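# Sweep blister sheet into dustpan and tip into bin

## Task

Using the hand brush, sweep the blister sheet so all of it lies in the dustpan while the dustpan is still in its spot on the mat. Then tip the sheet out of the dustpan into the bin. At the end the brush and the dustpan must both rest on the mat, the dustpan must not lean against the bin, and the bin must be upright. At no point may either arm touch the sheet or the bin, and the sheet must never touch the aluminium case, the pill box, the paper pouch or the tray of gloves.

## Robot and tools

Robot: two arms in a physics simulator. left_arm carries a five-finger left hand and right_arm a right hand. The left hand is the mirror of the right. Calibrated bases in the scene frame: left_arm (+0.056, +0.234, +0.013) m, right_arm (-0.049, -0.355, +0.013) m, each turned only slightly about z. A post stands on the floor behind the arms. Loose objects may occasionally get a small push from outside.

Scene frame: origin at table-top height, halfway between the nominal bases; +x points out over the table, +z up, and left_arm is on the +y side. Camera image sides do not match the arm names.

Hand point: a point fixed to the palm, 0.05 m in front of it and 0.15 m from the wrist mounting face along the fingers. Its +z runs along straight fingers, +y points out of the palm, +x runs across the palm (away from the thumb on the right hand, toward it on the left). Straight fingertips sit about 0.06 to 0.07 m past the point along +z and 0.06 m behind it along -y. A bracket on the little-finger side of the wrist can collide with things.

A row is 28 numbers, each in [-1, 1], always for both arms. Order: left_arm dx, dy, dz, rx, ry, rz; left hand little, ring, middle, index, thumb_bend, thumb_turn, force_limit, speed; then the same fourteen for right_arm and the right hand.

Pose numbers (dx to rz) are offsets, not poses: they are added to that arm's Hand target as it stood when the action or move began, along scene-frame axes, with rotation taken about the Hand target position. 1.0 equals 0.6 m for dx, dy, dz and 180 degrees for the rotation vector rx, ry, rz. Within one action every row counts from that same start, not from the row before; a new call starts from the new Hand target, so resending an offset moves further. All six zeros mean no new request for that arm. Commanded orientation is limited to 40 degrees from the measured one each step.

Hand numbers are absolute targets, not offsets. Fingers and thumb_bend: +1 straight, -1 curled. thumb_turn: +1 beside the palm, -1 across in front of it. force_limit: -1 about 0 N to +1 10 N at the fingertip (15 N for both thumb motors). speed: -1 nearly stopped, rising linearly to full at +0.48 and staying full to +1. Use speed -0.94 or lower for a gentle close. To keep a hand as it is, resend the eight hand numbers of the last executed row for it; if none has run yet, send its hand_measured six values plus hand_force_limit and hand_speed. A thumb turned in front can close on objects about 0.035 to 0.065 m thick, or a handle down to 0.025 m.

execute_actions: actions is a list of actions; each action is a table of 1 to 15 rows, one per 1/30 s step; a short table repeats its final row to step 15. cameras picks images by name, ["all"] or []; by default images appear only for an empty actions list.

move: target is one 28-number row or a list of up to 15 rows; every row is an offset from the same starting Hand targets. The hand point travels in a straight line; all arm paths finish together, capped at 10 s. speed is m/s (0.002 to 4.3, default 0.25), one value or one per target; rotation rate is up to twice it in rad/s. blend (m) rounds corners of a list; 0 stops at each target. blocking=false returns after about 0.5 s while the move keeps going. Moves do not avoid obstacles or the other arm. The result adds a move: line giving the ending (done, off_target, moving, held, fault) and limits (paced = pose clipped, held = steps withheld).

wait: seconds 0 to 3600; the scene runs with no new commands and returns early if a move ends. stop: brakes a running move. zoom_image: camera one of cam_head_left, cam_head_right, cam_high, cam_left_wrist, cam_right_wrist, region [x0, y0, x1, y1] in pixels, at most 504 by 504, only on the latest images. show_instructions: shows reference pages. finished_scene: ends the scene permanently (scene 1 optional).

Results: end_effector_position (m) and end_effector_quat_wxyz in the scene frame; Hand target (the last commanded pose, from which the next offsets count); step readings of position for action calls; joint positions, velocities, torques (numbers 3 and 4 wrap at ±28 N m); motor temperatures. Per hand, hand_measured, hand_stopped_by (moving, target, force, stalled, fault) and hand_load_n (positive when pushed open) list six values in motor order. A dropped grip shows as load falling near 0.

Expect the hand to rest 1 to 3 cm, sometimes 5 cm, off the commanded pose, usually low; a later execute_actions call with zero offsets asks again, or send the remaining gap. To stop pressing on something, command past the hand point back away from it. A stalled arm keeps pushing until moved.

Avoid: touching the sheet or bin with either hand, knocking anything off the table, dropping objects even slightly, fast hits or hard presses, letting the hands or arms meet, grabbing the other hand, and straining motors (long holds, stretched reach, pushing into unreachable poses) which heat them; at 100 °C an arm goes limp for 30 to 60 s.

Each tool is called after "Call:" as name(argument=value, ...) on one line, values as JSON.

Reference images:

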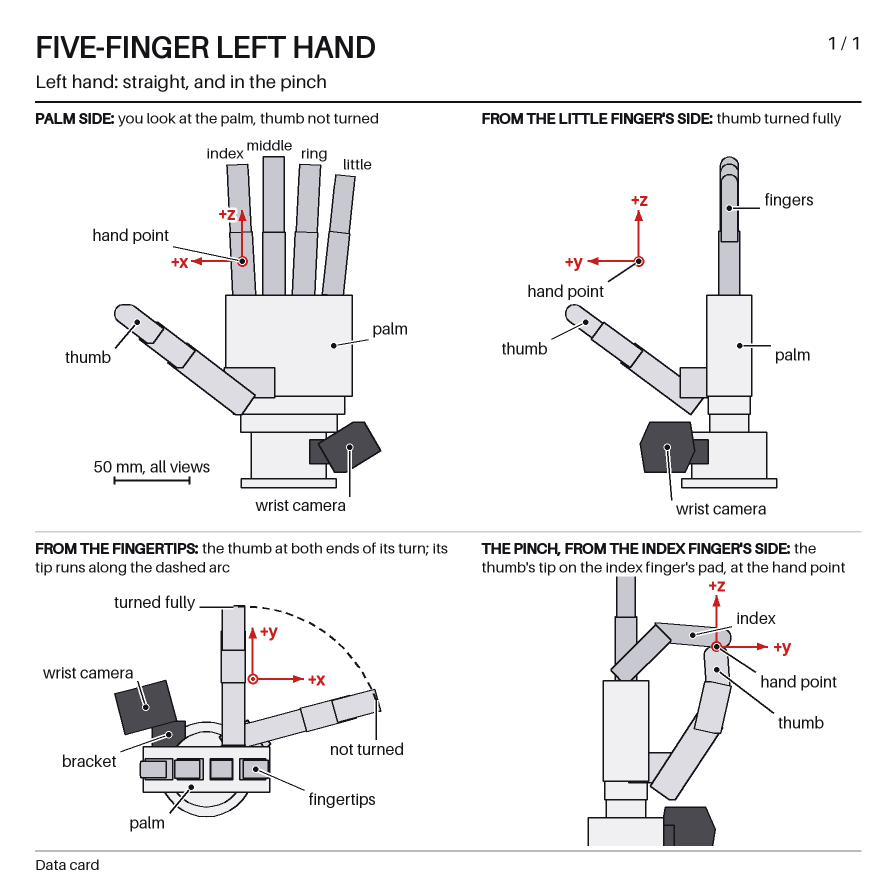

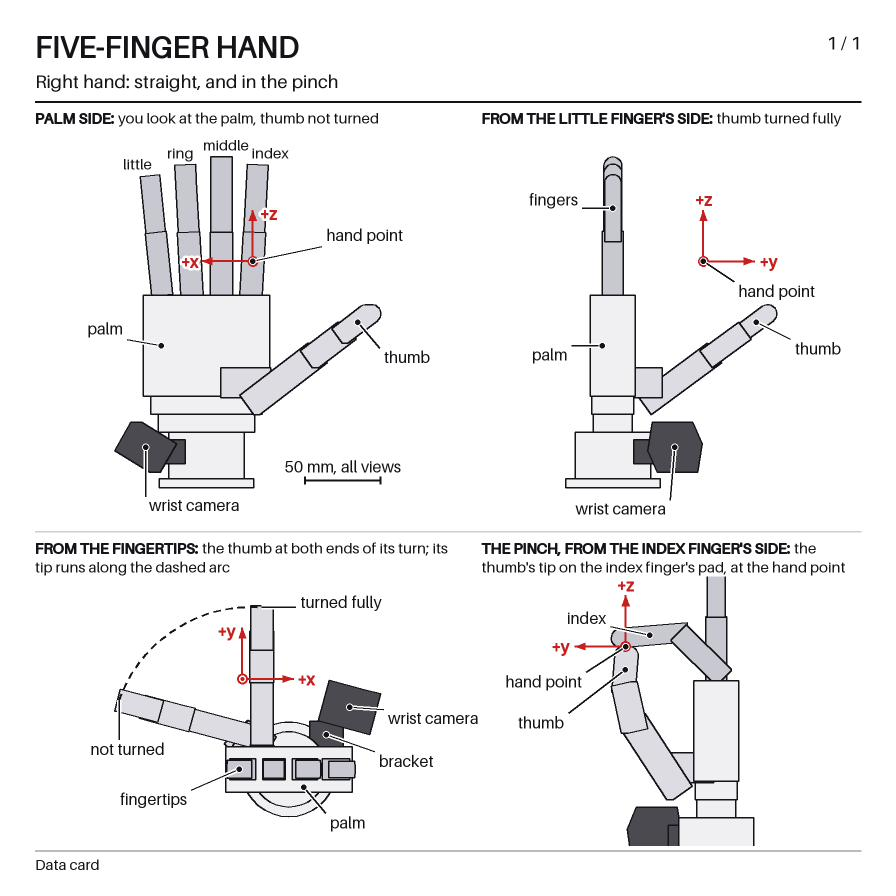

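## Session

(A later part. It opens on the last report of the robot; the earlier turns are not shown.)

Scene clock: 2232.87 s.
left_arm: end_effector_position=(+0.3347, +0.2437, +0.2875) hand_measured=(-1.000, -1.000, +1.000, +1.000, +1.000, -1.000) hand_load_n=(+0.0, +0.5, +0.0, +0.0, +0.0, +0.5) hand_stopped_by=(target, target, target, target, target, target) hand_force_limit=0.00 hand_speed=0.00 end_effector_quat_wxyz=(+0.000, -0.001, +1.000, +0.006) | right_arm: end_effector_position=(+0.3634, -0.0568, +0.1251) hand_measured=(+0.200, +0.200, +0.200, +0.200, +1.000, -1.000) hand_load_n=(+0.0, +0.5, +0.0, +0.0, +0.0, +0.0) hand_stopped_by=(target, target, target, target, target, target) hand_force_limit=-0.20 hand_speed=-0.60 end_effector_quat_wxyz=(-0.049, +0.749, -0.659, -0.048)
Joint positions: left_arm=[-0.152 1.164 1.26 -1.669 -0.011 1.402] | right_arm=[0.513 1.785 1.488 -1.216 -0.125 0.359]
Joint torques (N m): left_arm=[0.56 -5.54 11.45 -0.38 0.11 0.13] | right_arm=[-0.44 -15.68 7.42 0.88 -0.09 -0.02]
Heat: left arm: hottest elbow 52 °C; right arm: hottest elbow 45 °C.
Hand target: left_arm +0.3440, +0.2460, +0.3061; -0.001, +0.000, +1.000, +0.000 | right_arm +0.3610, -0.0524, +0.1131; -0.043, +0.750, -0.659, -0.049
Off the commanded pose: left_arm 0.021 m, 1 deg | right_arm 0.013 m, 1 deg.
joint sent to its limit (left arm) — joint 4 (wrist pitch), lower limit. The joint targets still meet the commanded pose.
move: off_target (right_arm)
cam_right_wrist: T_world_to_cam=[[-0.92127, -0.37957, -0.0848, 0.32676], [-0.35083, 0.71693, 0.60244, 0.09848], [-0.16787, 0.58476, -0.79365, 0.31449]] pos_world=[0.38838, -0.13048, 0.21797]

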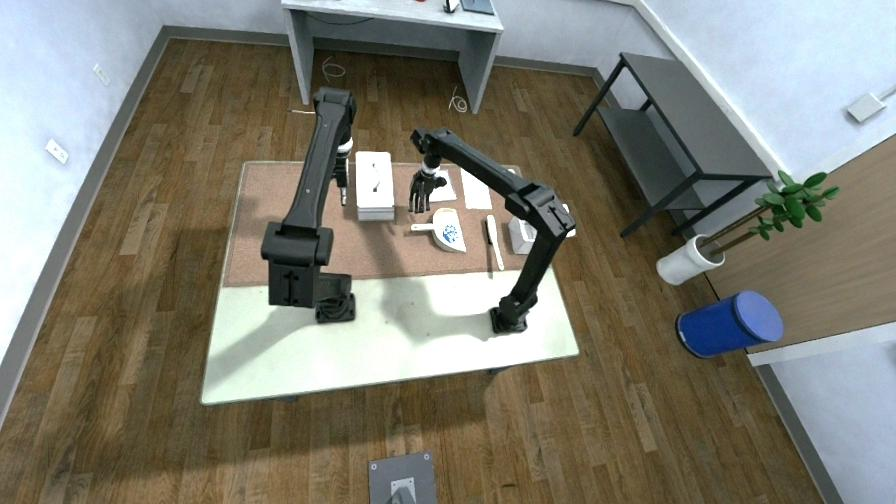

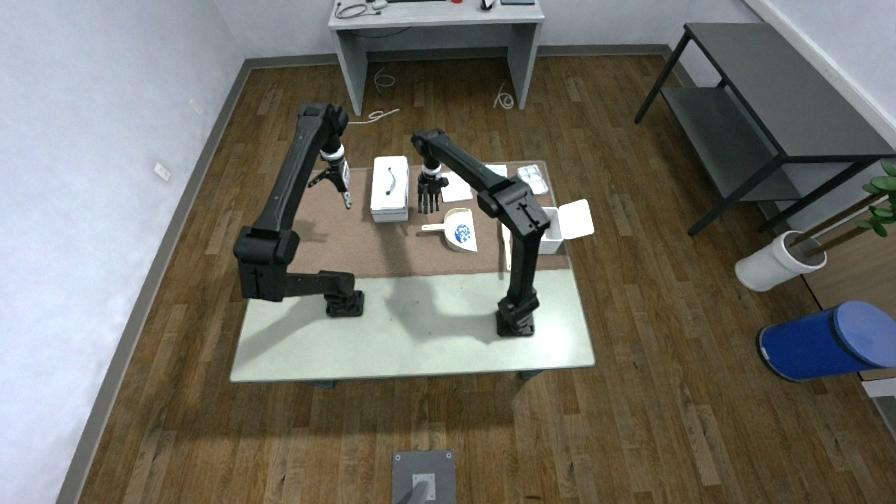

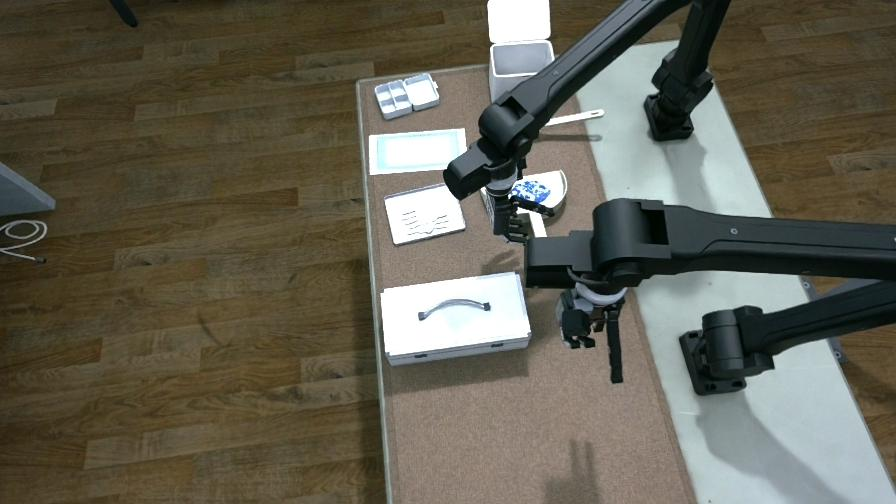

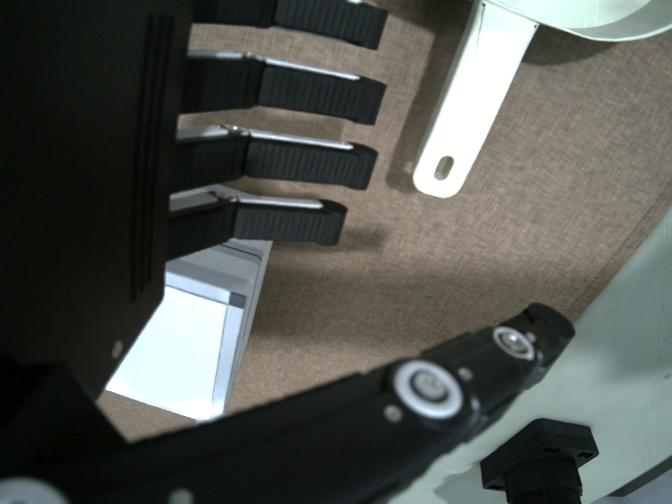

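Call:
move(target=[0,0,0,0,0,0,-1,-1,1,1,1,-1,0,0,-0.018,-0.013,-0.078,0,0,0,0.2,0.2,0.2,0.2,1,-1,-0.2,-0.6], speed=0.08, cameras=["cam_head_left", "cam_head_right", "cam_high", "cam_right_wrist"])

Call:
zoom_image(camera="cam_head_left", region=[380, 150, 500, 270])

Call:
zoom_image(camera="cam_high", region=[440, 120, 620, 300])

Scene clock: 2252.77 s.
left_arm: end_effector_position=(+0.3347, +0.2437, +0.2875) hand_measured=(-1.000, -1.000, +1.000, +1.000, +1.000, -1.000) hand_load_n=(+0.0, +0.5, +0.0, +0.0, +0.0, +0.0) hand_stopped_by=(target, target, target, target, target, target) hand_force_limit=0.00 hand_speed=0.00 end_effector_quat_wxyz=(+0.000, -0.001, +1.000, +0.006) | right_arm: end_effector_position=(+0.3538, -0.0618, +0.0811) hand_measured=(+0.200, +0.200, +0.200, +0.200, +1.000, -1.000) hand_load_n=(+0.0, +0.0, +0.0, +0.0, +0.0, +0.0) hand_stopped_by=(target, target, target, target, target, target) hand_force_limit=-0.20 hand_speed=-0.60 end_effector_quat_wxyz=(-0.052, +0.749, -0.659, -0.047)
Joint positions: left_arm=[-0.152 1.164 1.26 -1.669 -0.011 1.402] | right_arm=[0.513 1.793 1.378 -1.091 -0.125 0.359]
Joint torques (N m): left_arm=[0.5 -5.25 11.44 -0.28 0.12 0.13] | right_arm=[-0.67 -14.86 6.95 0.92 -0.09 -0.06]
Motor temperatures (°C): left_arm=[26 30 53 24 23 26] | right_arm=[24 26 43 24 27 25]
Heat: left arm: hottest elbow 53 °C; right arm: hottest elbow 43 °C.
Hand target: left_arm +0.3440, +0.2460, +0.3061; -0.001, +0.000, +1.000, +0.000 | right_arm +0.3503, -0.0601, +0.0664; -0.043, +0.750, -0.659, -0.049
Off the commanded pose: left_arm 0.021 m, 1 deg | right_arm 0.015 m, 1 deg.
joint sent to its limit (left arm) — joint 4 (wrist pitch), lower limit. The joint targets still meet the commanded pose.
move: off_target (right_arm)
cam_right_wrist: T_world_to_cam=[[-0.92073, -0.3793, -0.09163, 0.3127], [-0.35452, 0.71502, 0.60255, 0.12643], [-0.16303, 0.58727, -0.7928, 0.27925]] pos_world=[0.37826, -0.13578, 0.17387]

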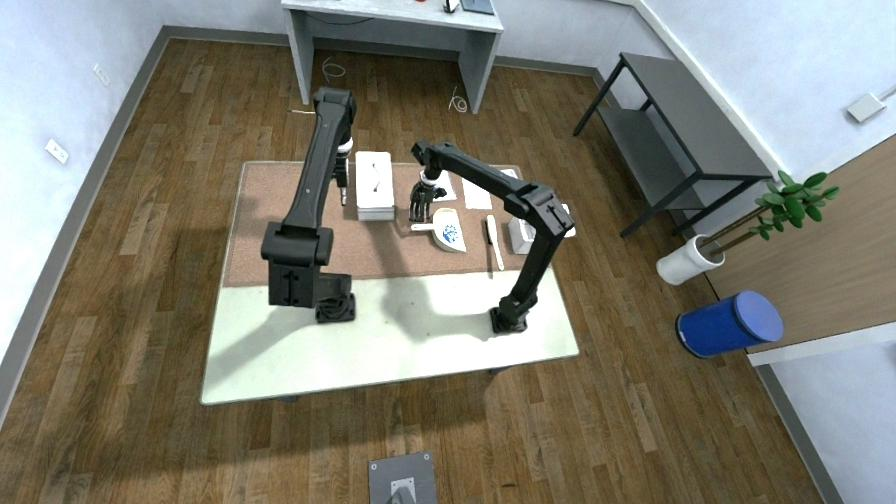

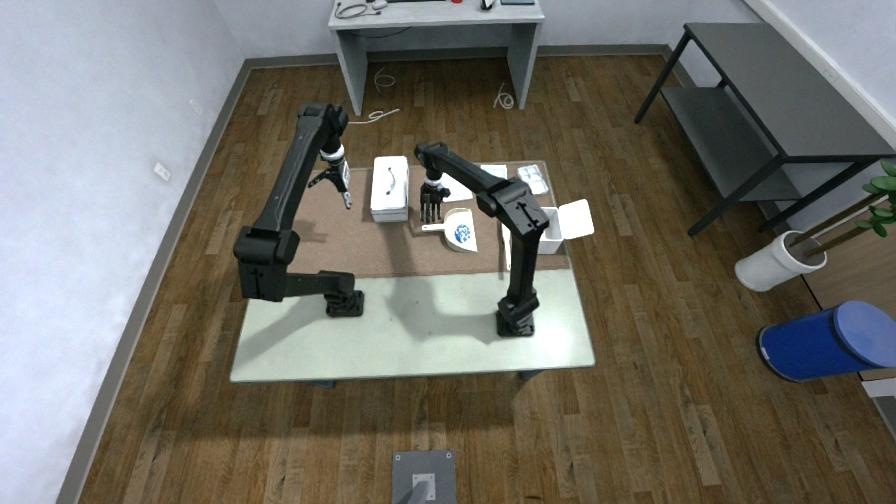

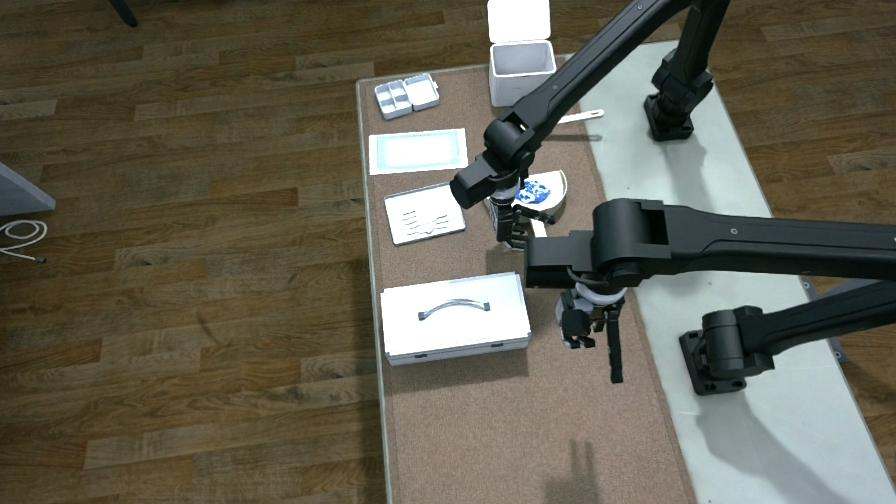

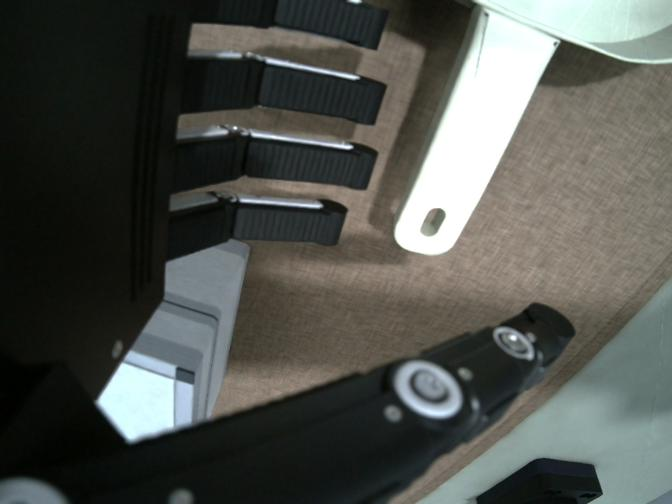

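Scaled by 4.200 from the camera's image (finer frame: 1280x720).

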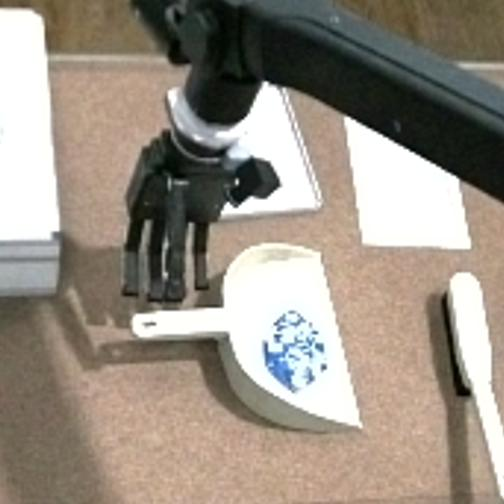

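Scaled by 2.800 from the camera's image (finer frame: 1280x720).

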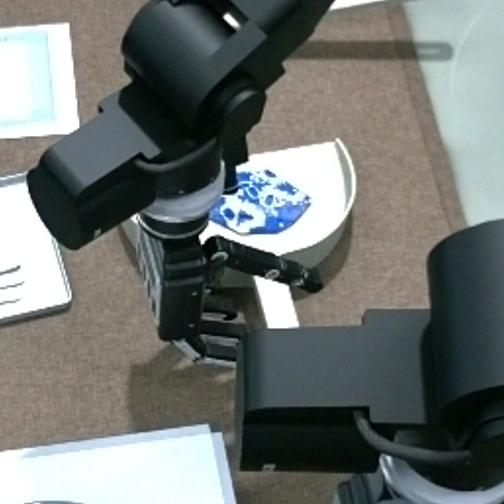

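Call:
move(target=[0,0,0,0,0,0,-1,-1,1,1,1,-1,0,0,0.003,0.016,-0.035,0,0,0,0.2,0.2,0.2,0.2,1,-1,-0.2,-0.6], speed=0.05, cameras=["cam_head_left", "cam_high", "cam_right_wrist"])

Call:
zoom_image(camera="cam_head_left", region=[380, 150, 500, 270])

Scene clock: 2277.27 s.
left_arm: end_effector_position=(+0.3347, +0.2437, +0.2875) hand_measured=(-1.000, -1.000, +1.000, +1.000, +1.000, -1.000) hand_load_n=(+0.0, +0.0, +0.0, +0.0, +0.0, +0.0) hand_stopped_by=(target, target, target, target, target, target) hand_force_limit=0.00 hand_speed=0.00 end_effector_quat_wxyz=(+0.000, -0.001, +1.000, +0.006) | right_arm: end_effector_position=(+0.3577, -0.0548, +0.0600) hand_measured=(+0.200, +0.200, +0.200, +0.200, +1.000, -1.000) hand_load_n=(+0.0, +0.0, +0.0, +0.0, +0.0, +0.0) hand_stopped_by=(target, target, target, target, target, target) hand_force_limit=-0.20 hand_speed=-0.60 end_effector_quat_wxyz=(-0.052, +0.749, -0.659, -0.047)
Joint positions: left_arm=[-0.152 1.164 1.26 -1.669 -0.011 1.402] | right_arm=[0.522 1.832 1.373 -1.046 -0.125 0.367]
Joint torques (N m): left_arm=[0.56 -5.48 11.45 -0.39 0.1 0.14] | right_arm=[-0.21 -15.38 6.83 0.88 -0.09 0.02]
Heat: left arm: hottest elbow 54 °C; right arm: hottest elbow 41 °C.
Hand target: left_arm +0.3440, +0.2460, +0.3061; -0.001, +0.000, +1.000, +0.000 | right_arm +0.3520, -0.0505, +0.0453; -0.043, +0.750, -0.659, -0.049
Off the commanded pose: left_arm 0.021 m, 1 deg | right_arm 0.016 m, 1 deg.
joint sent to its limit (left arm) — joint 4 (wrist pitch), lower limit. The joint targets still meet the commanded pose.
move: off_target (right_arm)
cam_right_wrist: T_world_to_cam=[[-0.92054, -0.37972, -0.0918, 0.31686], [-0.35492, 0.71472, 0.60266, 0.13551], [-0.16323, 0.58735, -0.7927, 0.25905]] pos_world=[0.38206, -0.12868, 0.15277]

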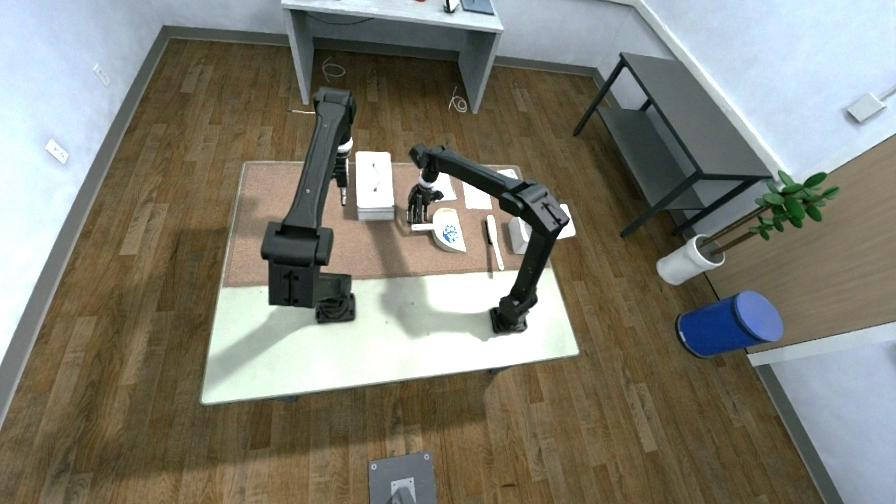

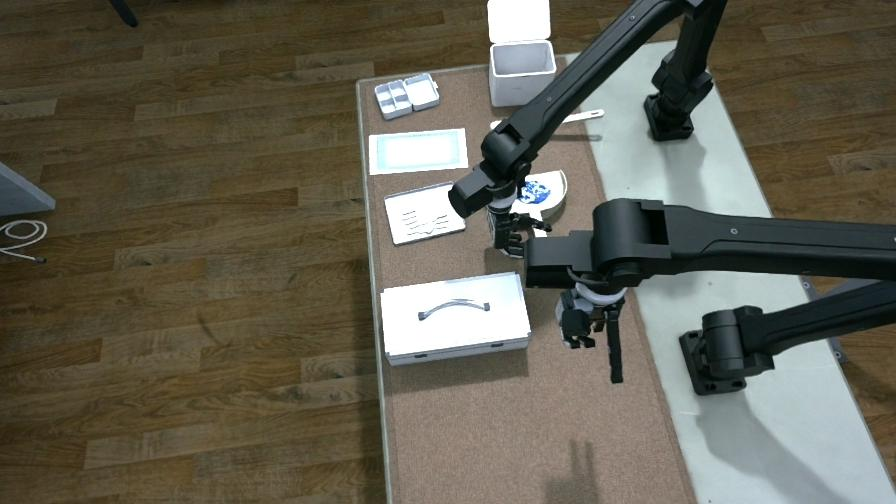

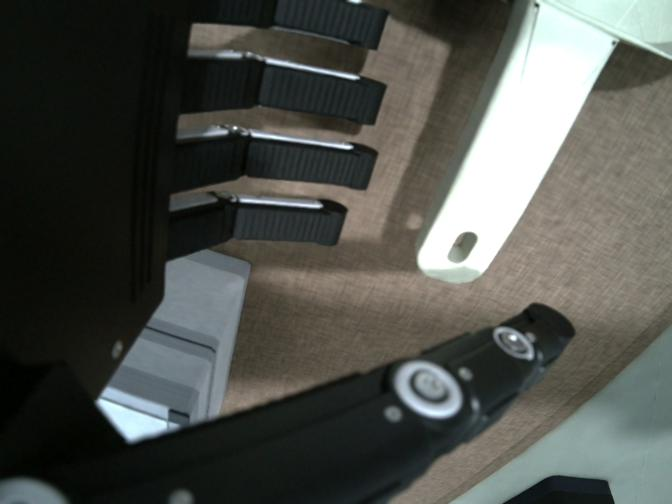

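Scaled by 4.200 from the camera's image (finer frame: 1280x720).

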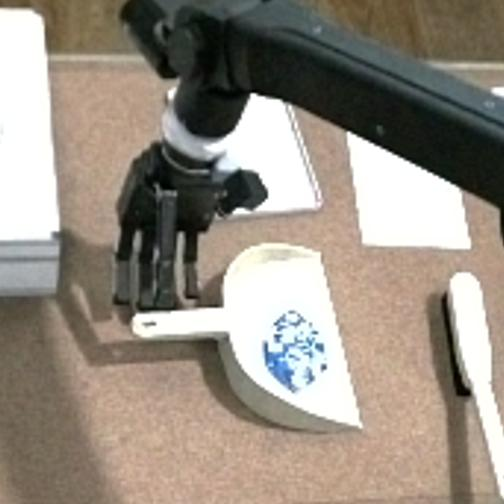

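Call:
move(target=[[0,0,0,0,0,0,-1,-1,1,1,1,-1,0,0,0.0,-0.005,-0.009,0,0,0,0.2,0.2,0.2,0.2,1,-1,-0.2,-0.6],[0,0,0,0,0,0,-1,-1,1,1,1,-1,0,0,-0.075,-0.005,-0.009,0,0,0,0.2,0.2,0.2,0.2,1,-1,-0.2,-0.6]], speed=[0.04,0.05], cameras=["cam_head_left", "cam_high", "cam_right_wrist"])

Call:
zoom_image(camera="cam_head_left", region=[380, 150, 500, 270])

Scene clock: 2342.30 s.
left_arm: end_effector_position=(+0.3347, +0.2437, +0.2875) hand_measured=(-1.000, -1.000, +1.000, +1.000, +1.000, -1.000) hand_load_n=(+0.0, +0.0, +0.0, +0.0, +0.0, +0.0) hand_stopped_by=(target, target, target, target, target, target) hand_force_limit=0.00 hand_speed=0.00 end_effector_quat_wxyz=(+0.000, -0.001, +1.000, +0.006) | right_arm: end_effector_position=(+0.3118, -0.0576, +0.0421) hand_measured=(+0.200, +0.200, +0.200, +0.200, +1.000, -1.000) hand_load_n=(+0.0, +0.0, +0.0, +0.0, +0.0, +0.0) hand_stopped_by=(target, target, target, target, target, target) hand_force_limit=-0.20 hand_speed=-0.60 end_effector_quat_wxyz=(-0.041, +0.749, -0.659, -0.050)
Joint positions: left_arm=[-0.152 1.164 1.26 -1.669 -0.011 1.402] | right_arm=[0.561 1.775 1.234 -0.984 -0.121 0.406]
Joint torques (N m): left_arm=[0.56 -5.42 11.47 -0.38 0.1 0.14] | right_arm=[-0.32 -16.38 6.31 0.88 -0.16 0.02]
Heat: left arm: hottest elbow 54 °C; right arm: hottest elbow 39 °C.
Hand target: left_arm +0.3440, +0.2460, +0.3061; -0.001, +0.000, +1.000, +0.000 | right_arm +0.3070, -0.0535, +0.0399; -0.043, +0.750, -0.659, -0.049
Off the commanded pose: left_arm 0.021 m, 1 deg | right_arm 0.007 m, 0 deg.
joint sent to its limit (left arm) — joint 4 (wrist pitch), lower limit. The joint targets still meet the commanded pose.
move: done
cam_right_wrist: T_world_to_cam=[[-0.922, -0.38125, -0.06754, 0.27133], [-0.34272, 0.72243, 0.60053, 0.12877], [-0.18016, 0.57683, -0.79675, 0.24385]] pos_world=[0.33823, -0.13024, 0.13529]

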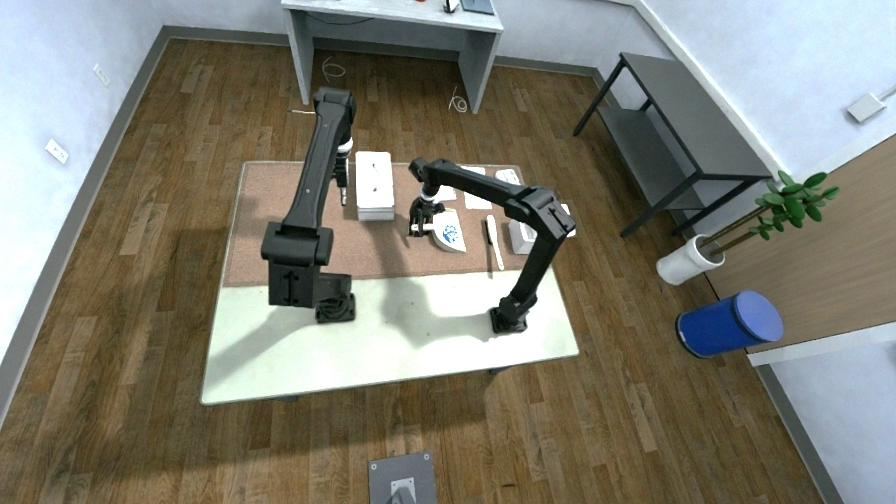

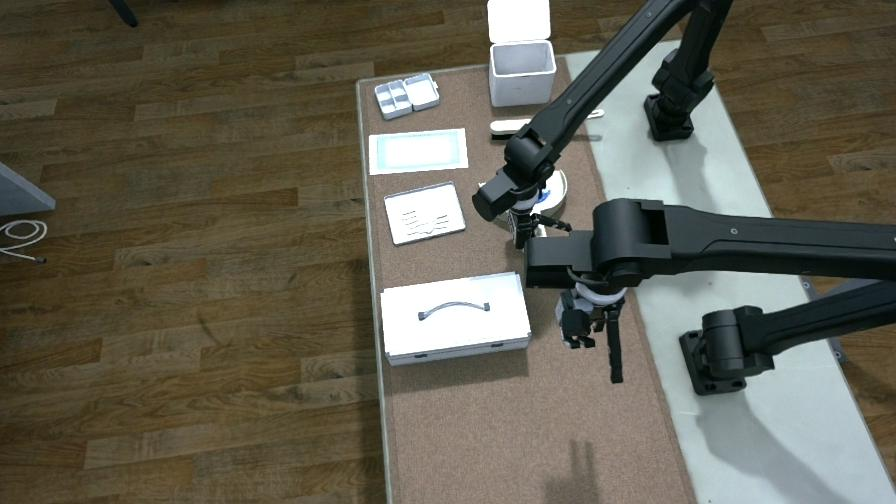

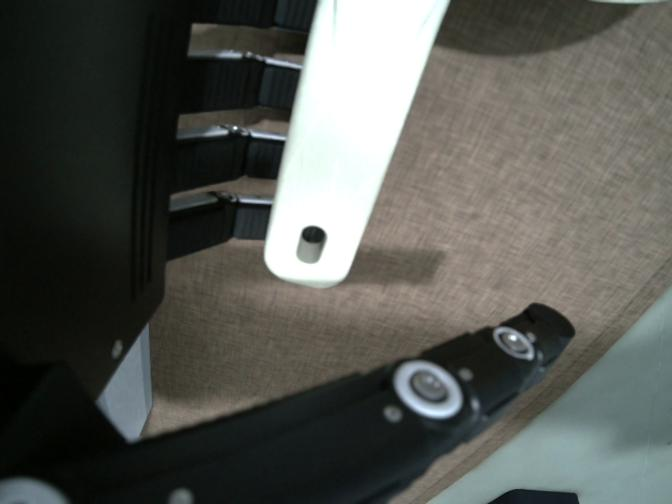

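Scaled by 4.200 from the camera's image (finer frame: 1280x720).

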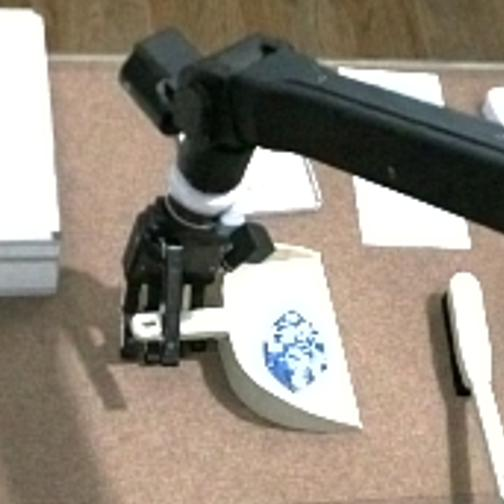

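Call:
move(target=[0,0,0,0,0,0,-1,-1,1,1,1,-1,0,0,-0.018,0.0,0.022,0,0,0,0.2,0.2,0.2,0.2,1,-1,-0.2,-0.6], speed=0.04, cameras=["cam_head_left", "cam_high", "cam_right_wrist"])

Call:
zoom_image(camera="cam_head_left", region=[380, 150, 500, 270])

Scene clock: 2355.73 s.
left_arm: end_effector_position=(+0.3347, +0.2437, +0.2875) hand_measured=(-1.000, -1.000, +1.000, +1.000, +1.000, -1.000) hand_load_n=(+0.0, +0.0, +0.0, +0.5, +0.0, +0.0) hand_stopped_by=(target, target, target, target, target, target) hand_force_limit=0.00 hand_speed=0.00 end_effector_quat_wxyz=(+0.000, -0.001, +1.000, +0.006) | right_arm: end_effector_position=(+0.3061, -0.0545, +0.0551) hand_measured=(+0.200, +0.200, +0.200, +0.200, +1.000, -1.000) hand_load_n=(+0.5, +0.0, +0.0, +0.0, +0.0, +0.0) hand_stopped_by=(target, target, target, target, target, target) hand_force_limit=-0.20 hand_speed=-0.60 end_effector_quat_wxyz=(-0.052, +0.749, -0.659, -0.047)
Joint positions: left_arm=[-0.152 1.164 1.26 -1.669 -0.011 1.402] | right_arm=[0.572 1.735 1.219 -0.984 -0.121 0.418]
Joint torques (N m): left_arm=[0.56 -5.48 11.48 -0.36 0.11 0.14] | right_arm=[-0.15 -15.85 6.56 0.12 -0.12 0.03]
Heat: left arm: hottest elbow 54 °C; right arm: hottest elbow 39 °C.
Hand target: left_arm +0.3440, +0.2460, +0.3061; -0.001, +0.000, +1.000, +0.000 | right_arm +0.2962, -0.0534, +0.0532; -0.043, +0.750, -0.659, -0.049
Off the commanded pose: left_arm 0.021 m, 1 deg | right_arm 0.010 m, 1 deg.
joint sent to its limit (left arm) — joint 4 (wrist pitch), lower limit. The joint targets still meet the commanded pose.
move: done
cam_right_wrist: T_world_to_cam=[[-0.9207, -0.37962, -0.09051, 0.26901], [-0.35412, 0.71517, 0.6026, 0.11971], [-0.16403, 0.58687, -0.79289, 0.24689]] pos_world=[0.33056, -0.12838, 0.14797]

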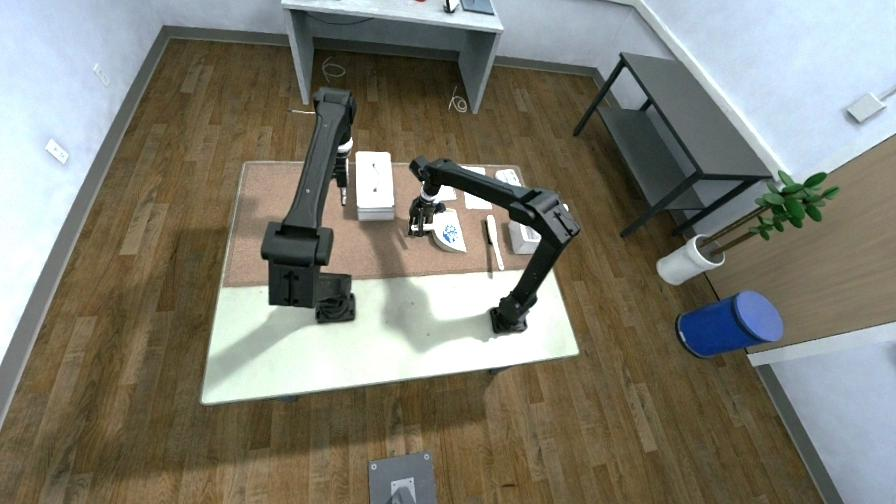

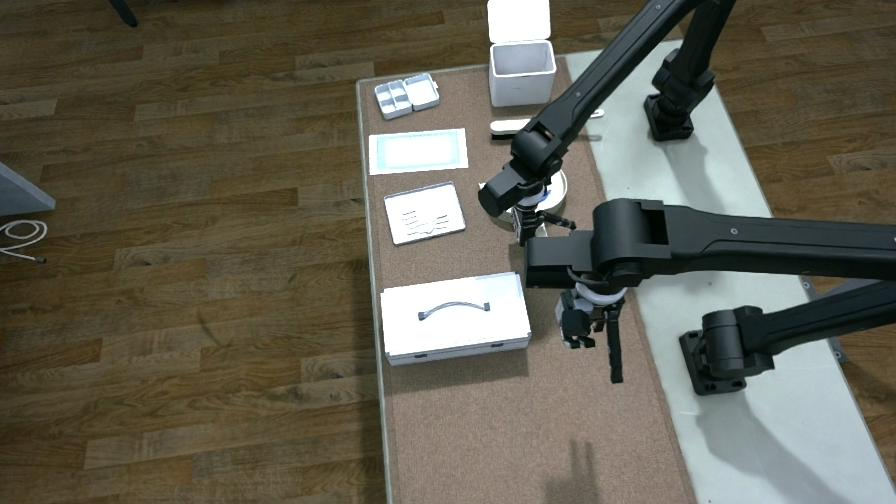

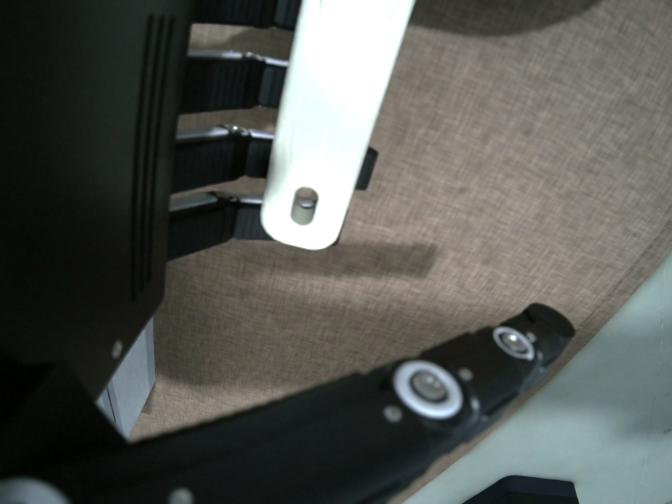

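Scaled by 4.200 from the camera's image (finer frame: 1280x720).

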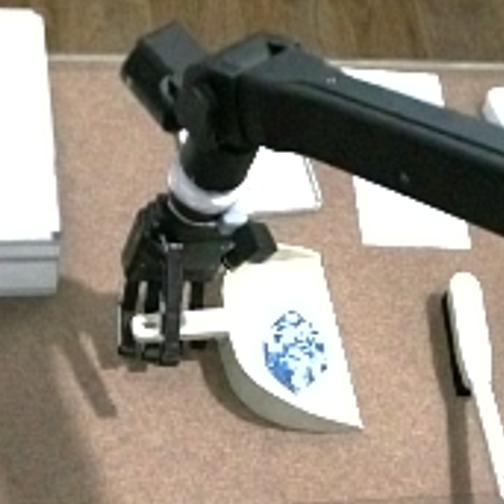

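Call:
move(target=[0,0,0,0,0,0,-1,-1,1,1,1,-1,0,0,-0.022,-0.01,0.0,0,0,0,0.2,0.2,0.2,0.2,1,-1,-0.2,-0.6], speed=0.04, cameras=["cam_head_left", "cam_high", "cam_right_wrist"])

Call:
zoom_image(camera="cam_head_left", region=[380, 150, 500, 270])

Scene clock: 2369.97 s.
left_arm: end_effector_position=(+0.3347, +0.2437, +0.2875) hand_measured=(-1.000, -1.000, +1.000, +1.000, +1.000, -1.000) hand_load_n=(+0.0, +0.5, +0.0, +0.0, +0.0, +0.0) hand_stopped_by=(target, target, target, target, target, target) hand_force_limit=0.00 hand_speed=0.00 end_effector_quat_wxyz=(+0.000, -0.001, +1.000, +0.006) | right_arm: end_effector_position=(+0.2895, -0.0625, +0.0539) hand_measured=(+0.200, +0.200, +0.200, +0.200, +1.000, -1.000) hand_load_n=(+0.0, +0.0, +0.0, +0.0, +0.0, +0.0) hand_stopped_by=(target, target, target, target, target, target) hand_force_limit=-0.20 hand_speed=-0.60 end_effector_quat_wxyz=(-0.044, +0.749, -0.660, -0.050)
Joint positions: left_arm=[-0.152 1.164 1.26 -1.669 -0.011 1.402] | right_arm=[0.576 1.705 1.173 -0.984 -0.121 0.422]
Joint torques (N m): left_arm=[0.44 -5.36 11.48 -0.39 0.11 0.13] | right_arm=[-0.15 -15.5 6.48 0.53 -0.12 0.02]
Motor temperatures (°C): left_arm=[26 29 55 24 23 26] | right_arm=[24 28 38 24 27 25]
Heat: left arm: hottest elbow 55 °C; right arm: hottest elbow 38 °C.
Hand target: left_arm +0.3440, +0.2460, +0.3061; -0.001, +0.000, +1.000, +0.000 | right_arm +0.2830, -0.0595, +0.0532; -0.043, +0.750, -0.659, -0.049
Off the commanded pose: left_arm 0.021 m, 1 deg | right_arm 0.007 m, 0 deg.
joint sent to its limit (left arm) — joint 4 (wrist pitch), lower limit. The joint targets still meet the commanded pose.
move: done
cam_right_wrist: T_world_to_cam=[[-0.92203, -0.38, -0.07388, 0.25006], [-0.34511, 0.7204, 0.6016, 0.11811], [-0.17539, 0.58019, -0.79538, 0.25077]] pos_world=[0.31531, -0.13556, 0.14688]

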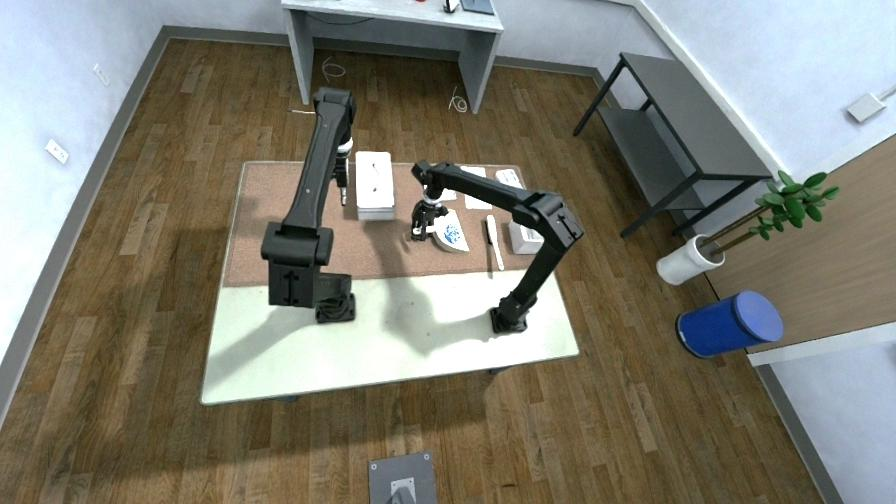

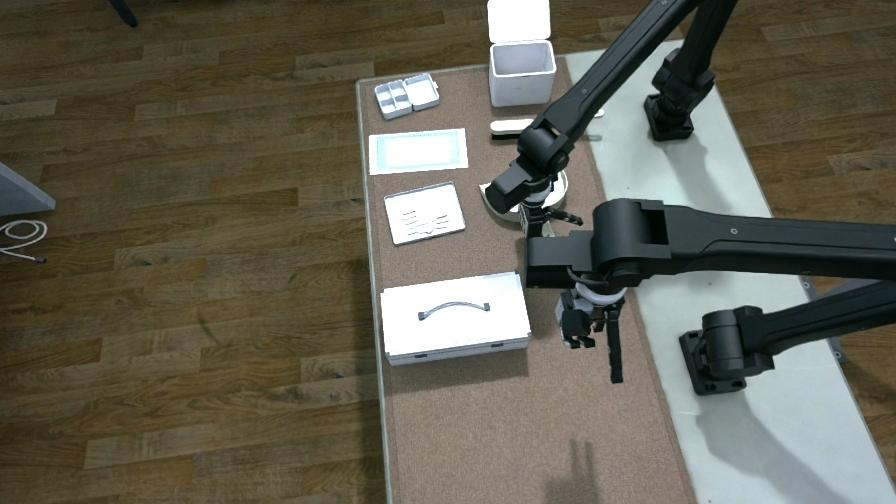

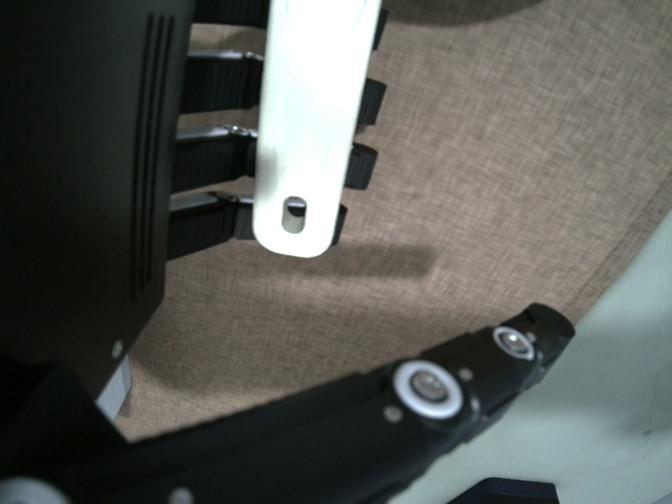

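Scaled by 4.200 from the camera's image (finer frame: 1280x720).

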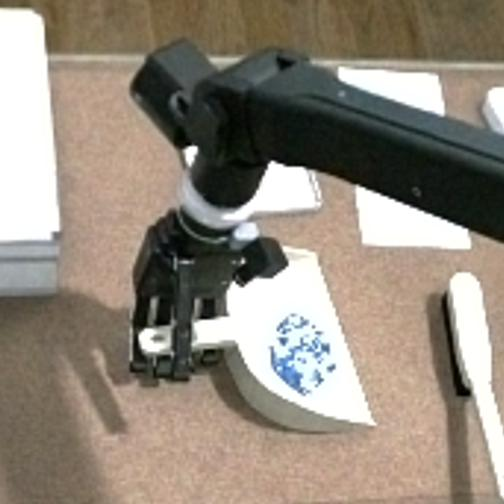

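Call:
move(target=[[0,0,0,0,0,0,-1,-1,1,1,1,-1,0,0,0.012,-0.003,0,0,0,0,0.2,0.2,0.2,0.2,1,-1,-0.2,-0.6],[0,0,0,0,0,0,-1,-1,1,1,1,-1,0,0,0.012,-0.003,-0.014,0,0,0,0.2,0.2,0.2,0.2,1,-1,-0.2,-0.6],[0,0,0,0,0,0,-1,-1,1,1,1,-1,0,0,-0.008,-0.003,-0.014,0,0,0,0.2,0.2,0.2,0.2,1,-1,-0.2,-0.6]], speed=0.04, cameras=["cam_head_left", "cam_high", "cam_right_wrist"])

Call:
zoom_image(camera="cam_head_left", region=[380, 150, 500, 270])

Scene clock: 2401.70 s.
left_arm: end_effector_position=(+0.3347, +0.2437, +0.2875) hand_measured=(-1.000, -1.000, +1.000, +1.000, +1.000, -1.000) hand_load_n=(+0.0, +0.5, +0.0, +0.0, +0.0, +0.0) hand_stopped_by=(target, target, target, target, target, target) hand_force_limit=0.00 hand_speed=0.00 end_effector_quat_wxyz=(+0.000, -0.001, +1.000, +0.006) | right_arm: end_effector_position=(+0.2828, -0.0655, +0.0460) hand_measured=(+0.200, +0.200, +0.200, +0.200, +1.000, -1.000) hand_load_n=(+0.0, +0.0, +0.0, +0.0, +0.0, +0.0) hand_stopped_by=(target, target, target, target, target, target) hand_force_limit=-0.20 hand_speed=-0.60 end_effector_quat_wxyz=(-0.040, +0.749, -0.660, -0.051)
Joint positions: left_arm=[-0.152 1.164 1.26 -1.669 -0.011 1.402] | right_arm=[0.578 1.705 1.148 -0.968 -0.121 0.423]
Joint torques (N m): left_arm=[0.5 -5.54 11.41 -0.38 0.11 0.13] | right_arm=[-0.21 -15.38 6.32 0.84 -0.12 0.02]
Motor temperatures (°C): left_arm=[26 29 55 24 23 26] | right_arm=[24 27 38 24 27 25]
Heat: left arm: hottest elbow 55 °C; right arm: hottest elbow 38 °C.
Hand target: left_arm +0.3440, +0.2460, +0.3061; -0.001, +0.000, +1.000, +0.000 | right_arm +0.2782, -0.0612, +0.0448; -0.043, +0.750, -0.658, -0.049
Off the commanded pose: left_arm 0.021 m, 1 deg | right_arm 0.006 m, 0 deg.
joint sent to its limit (left arm) — joint 4 (wrist pitch), lower limit. The joint targets still meet the commanded pose.
move: done
cam_right_wrist: T_world_to_cam=[[-0.92259, -0.38027, -0.06498, 0.24199], [-0.34041, 0.72319, 0.60093, 0.1216], [-0.18152, 0.57653, -0.79666, 0.24669]] pos_world=[0.30943, -0.13814, 0.13918]

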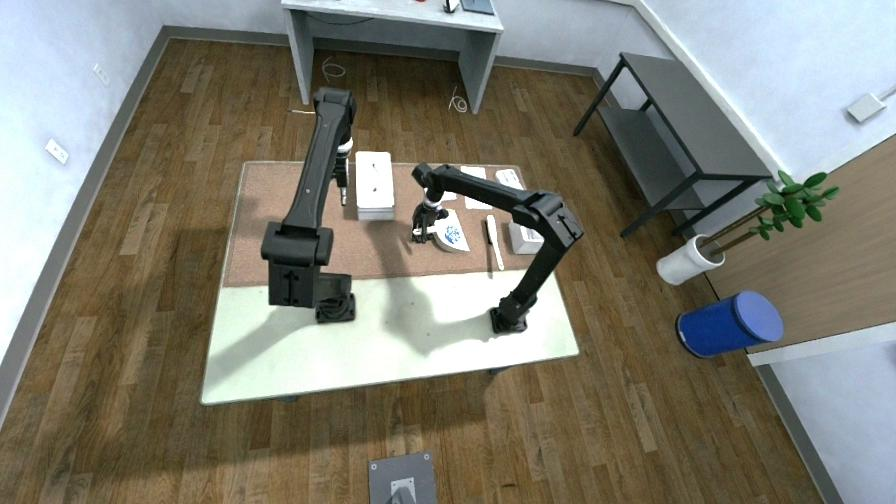

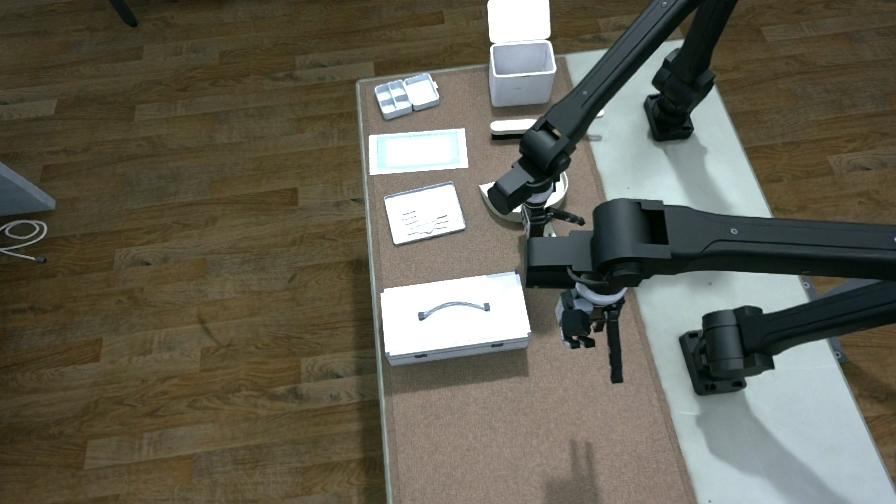

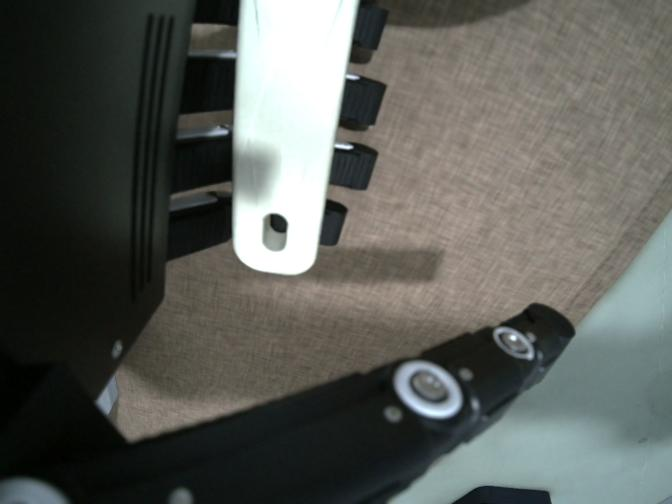

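Scaled by 4.200 from the camera's image (finer frame: 1280x720).

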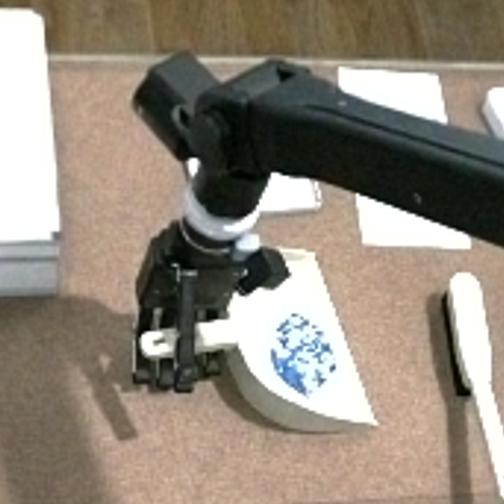

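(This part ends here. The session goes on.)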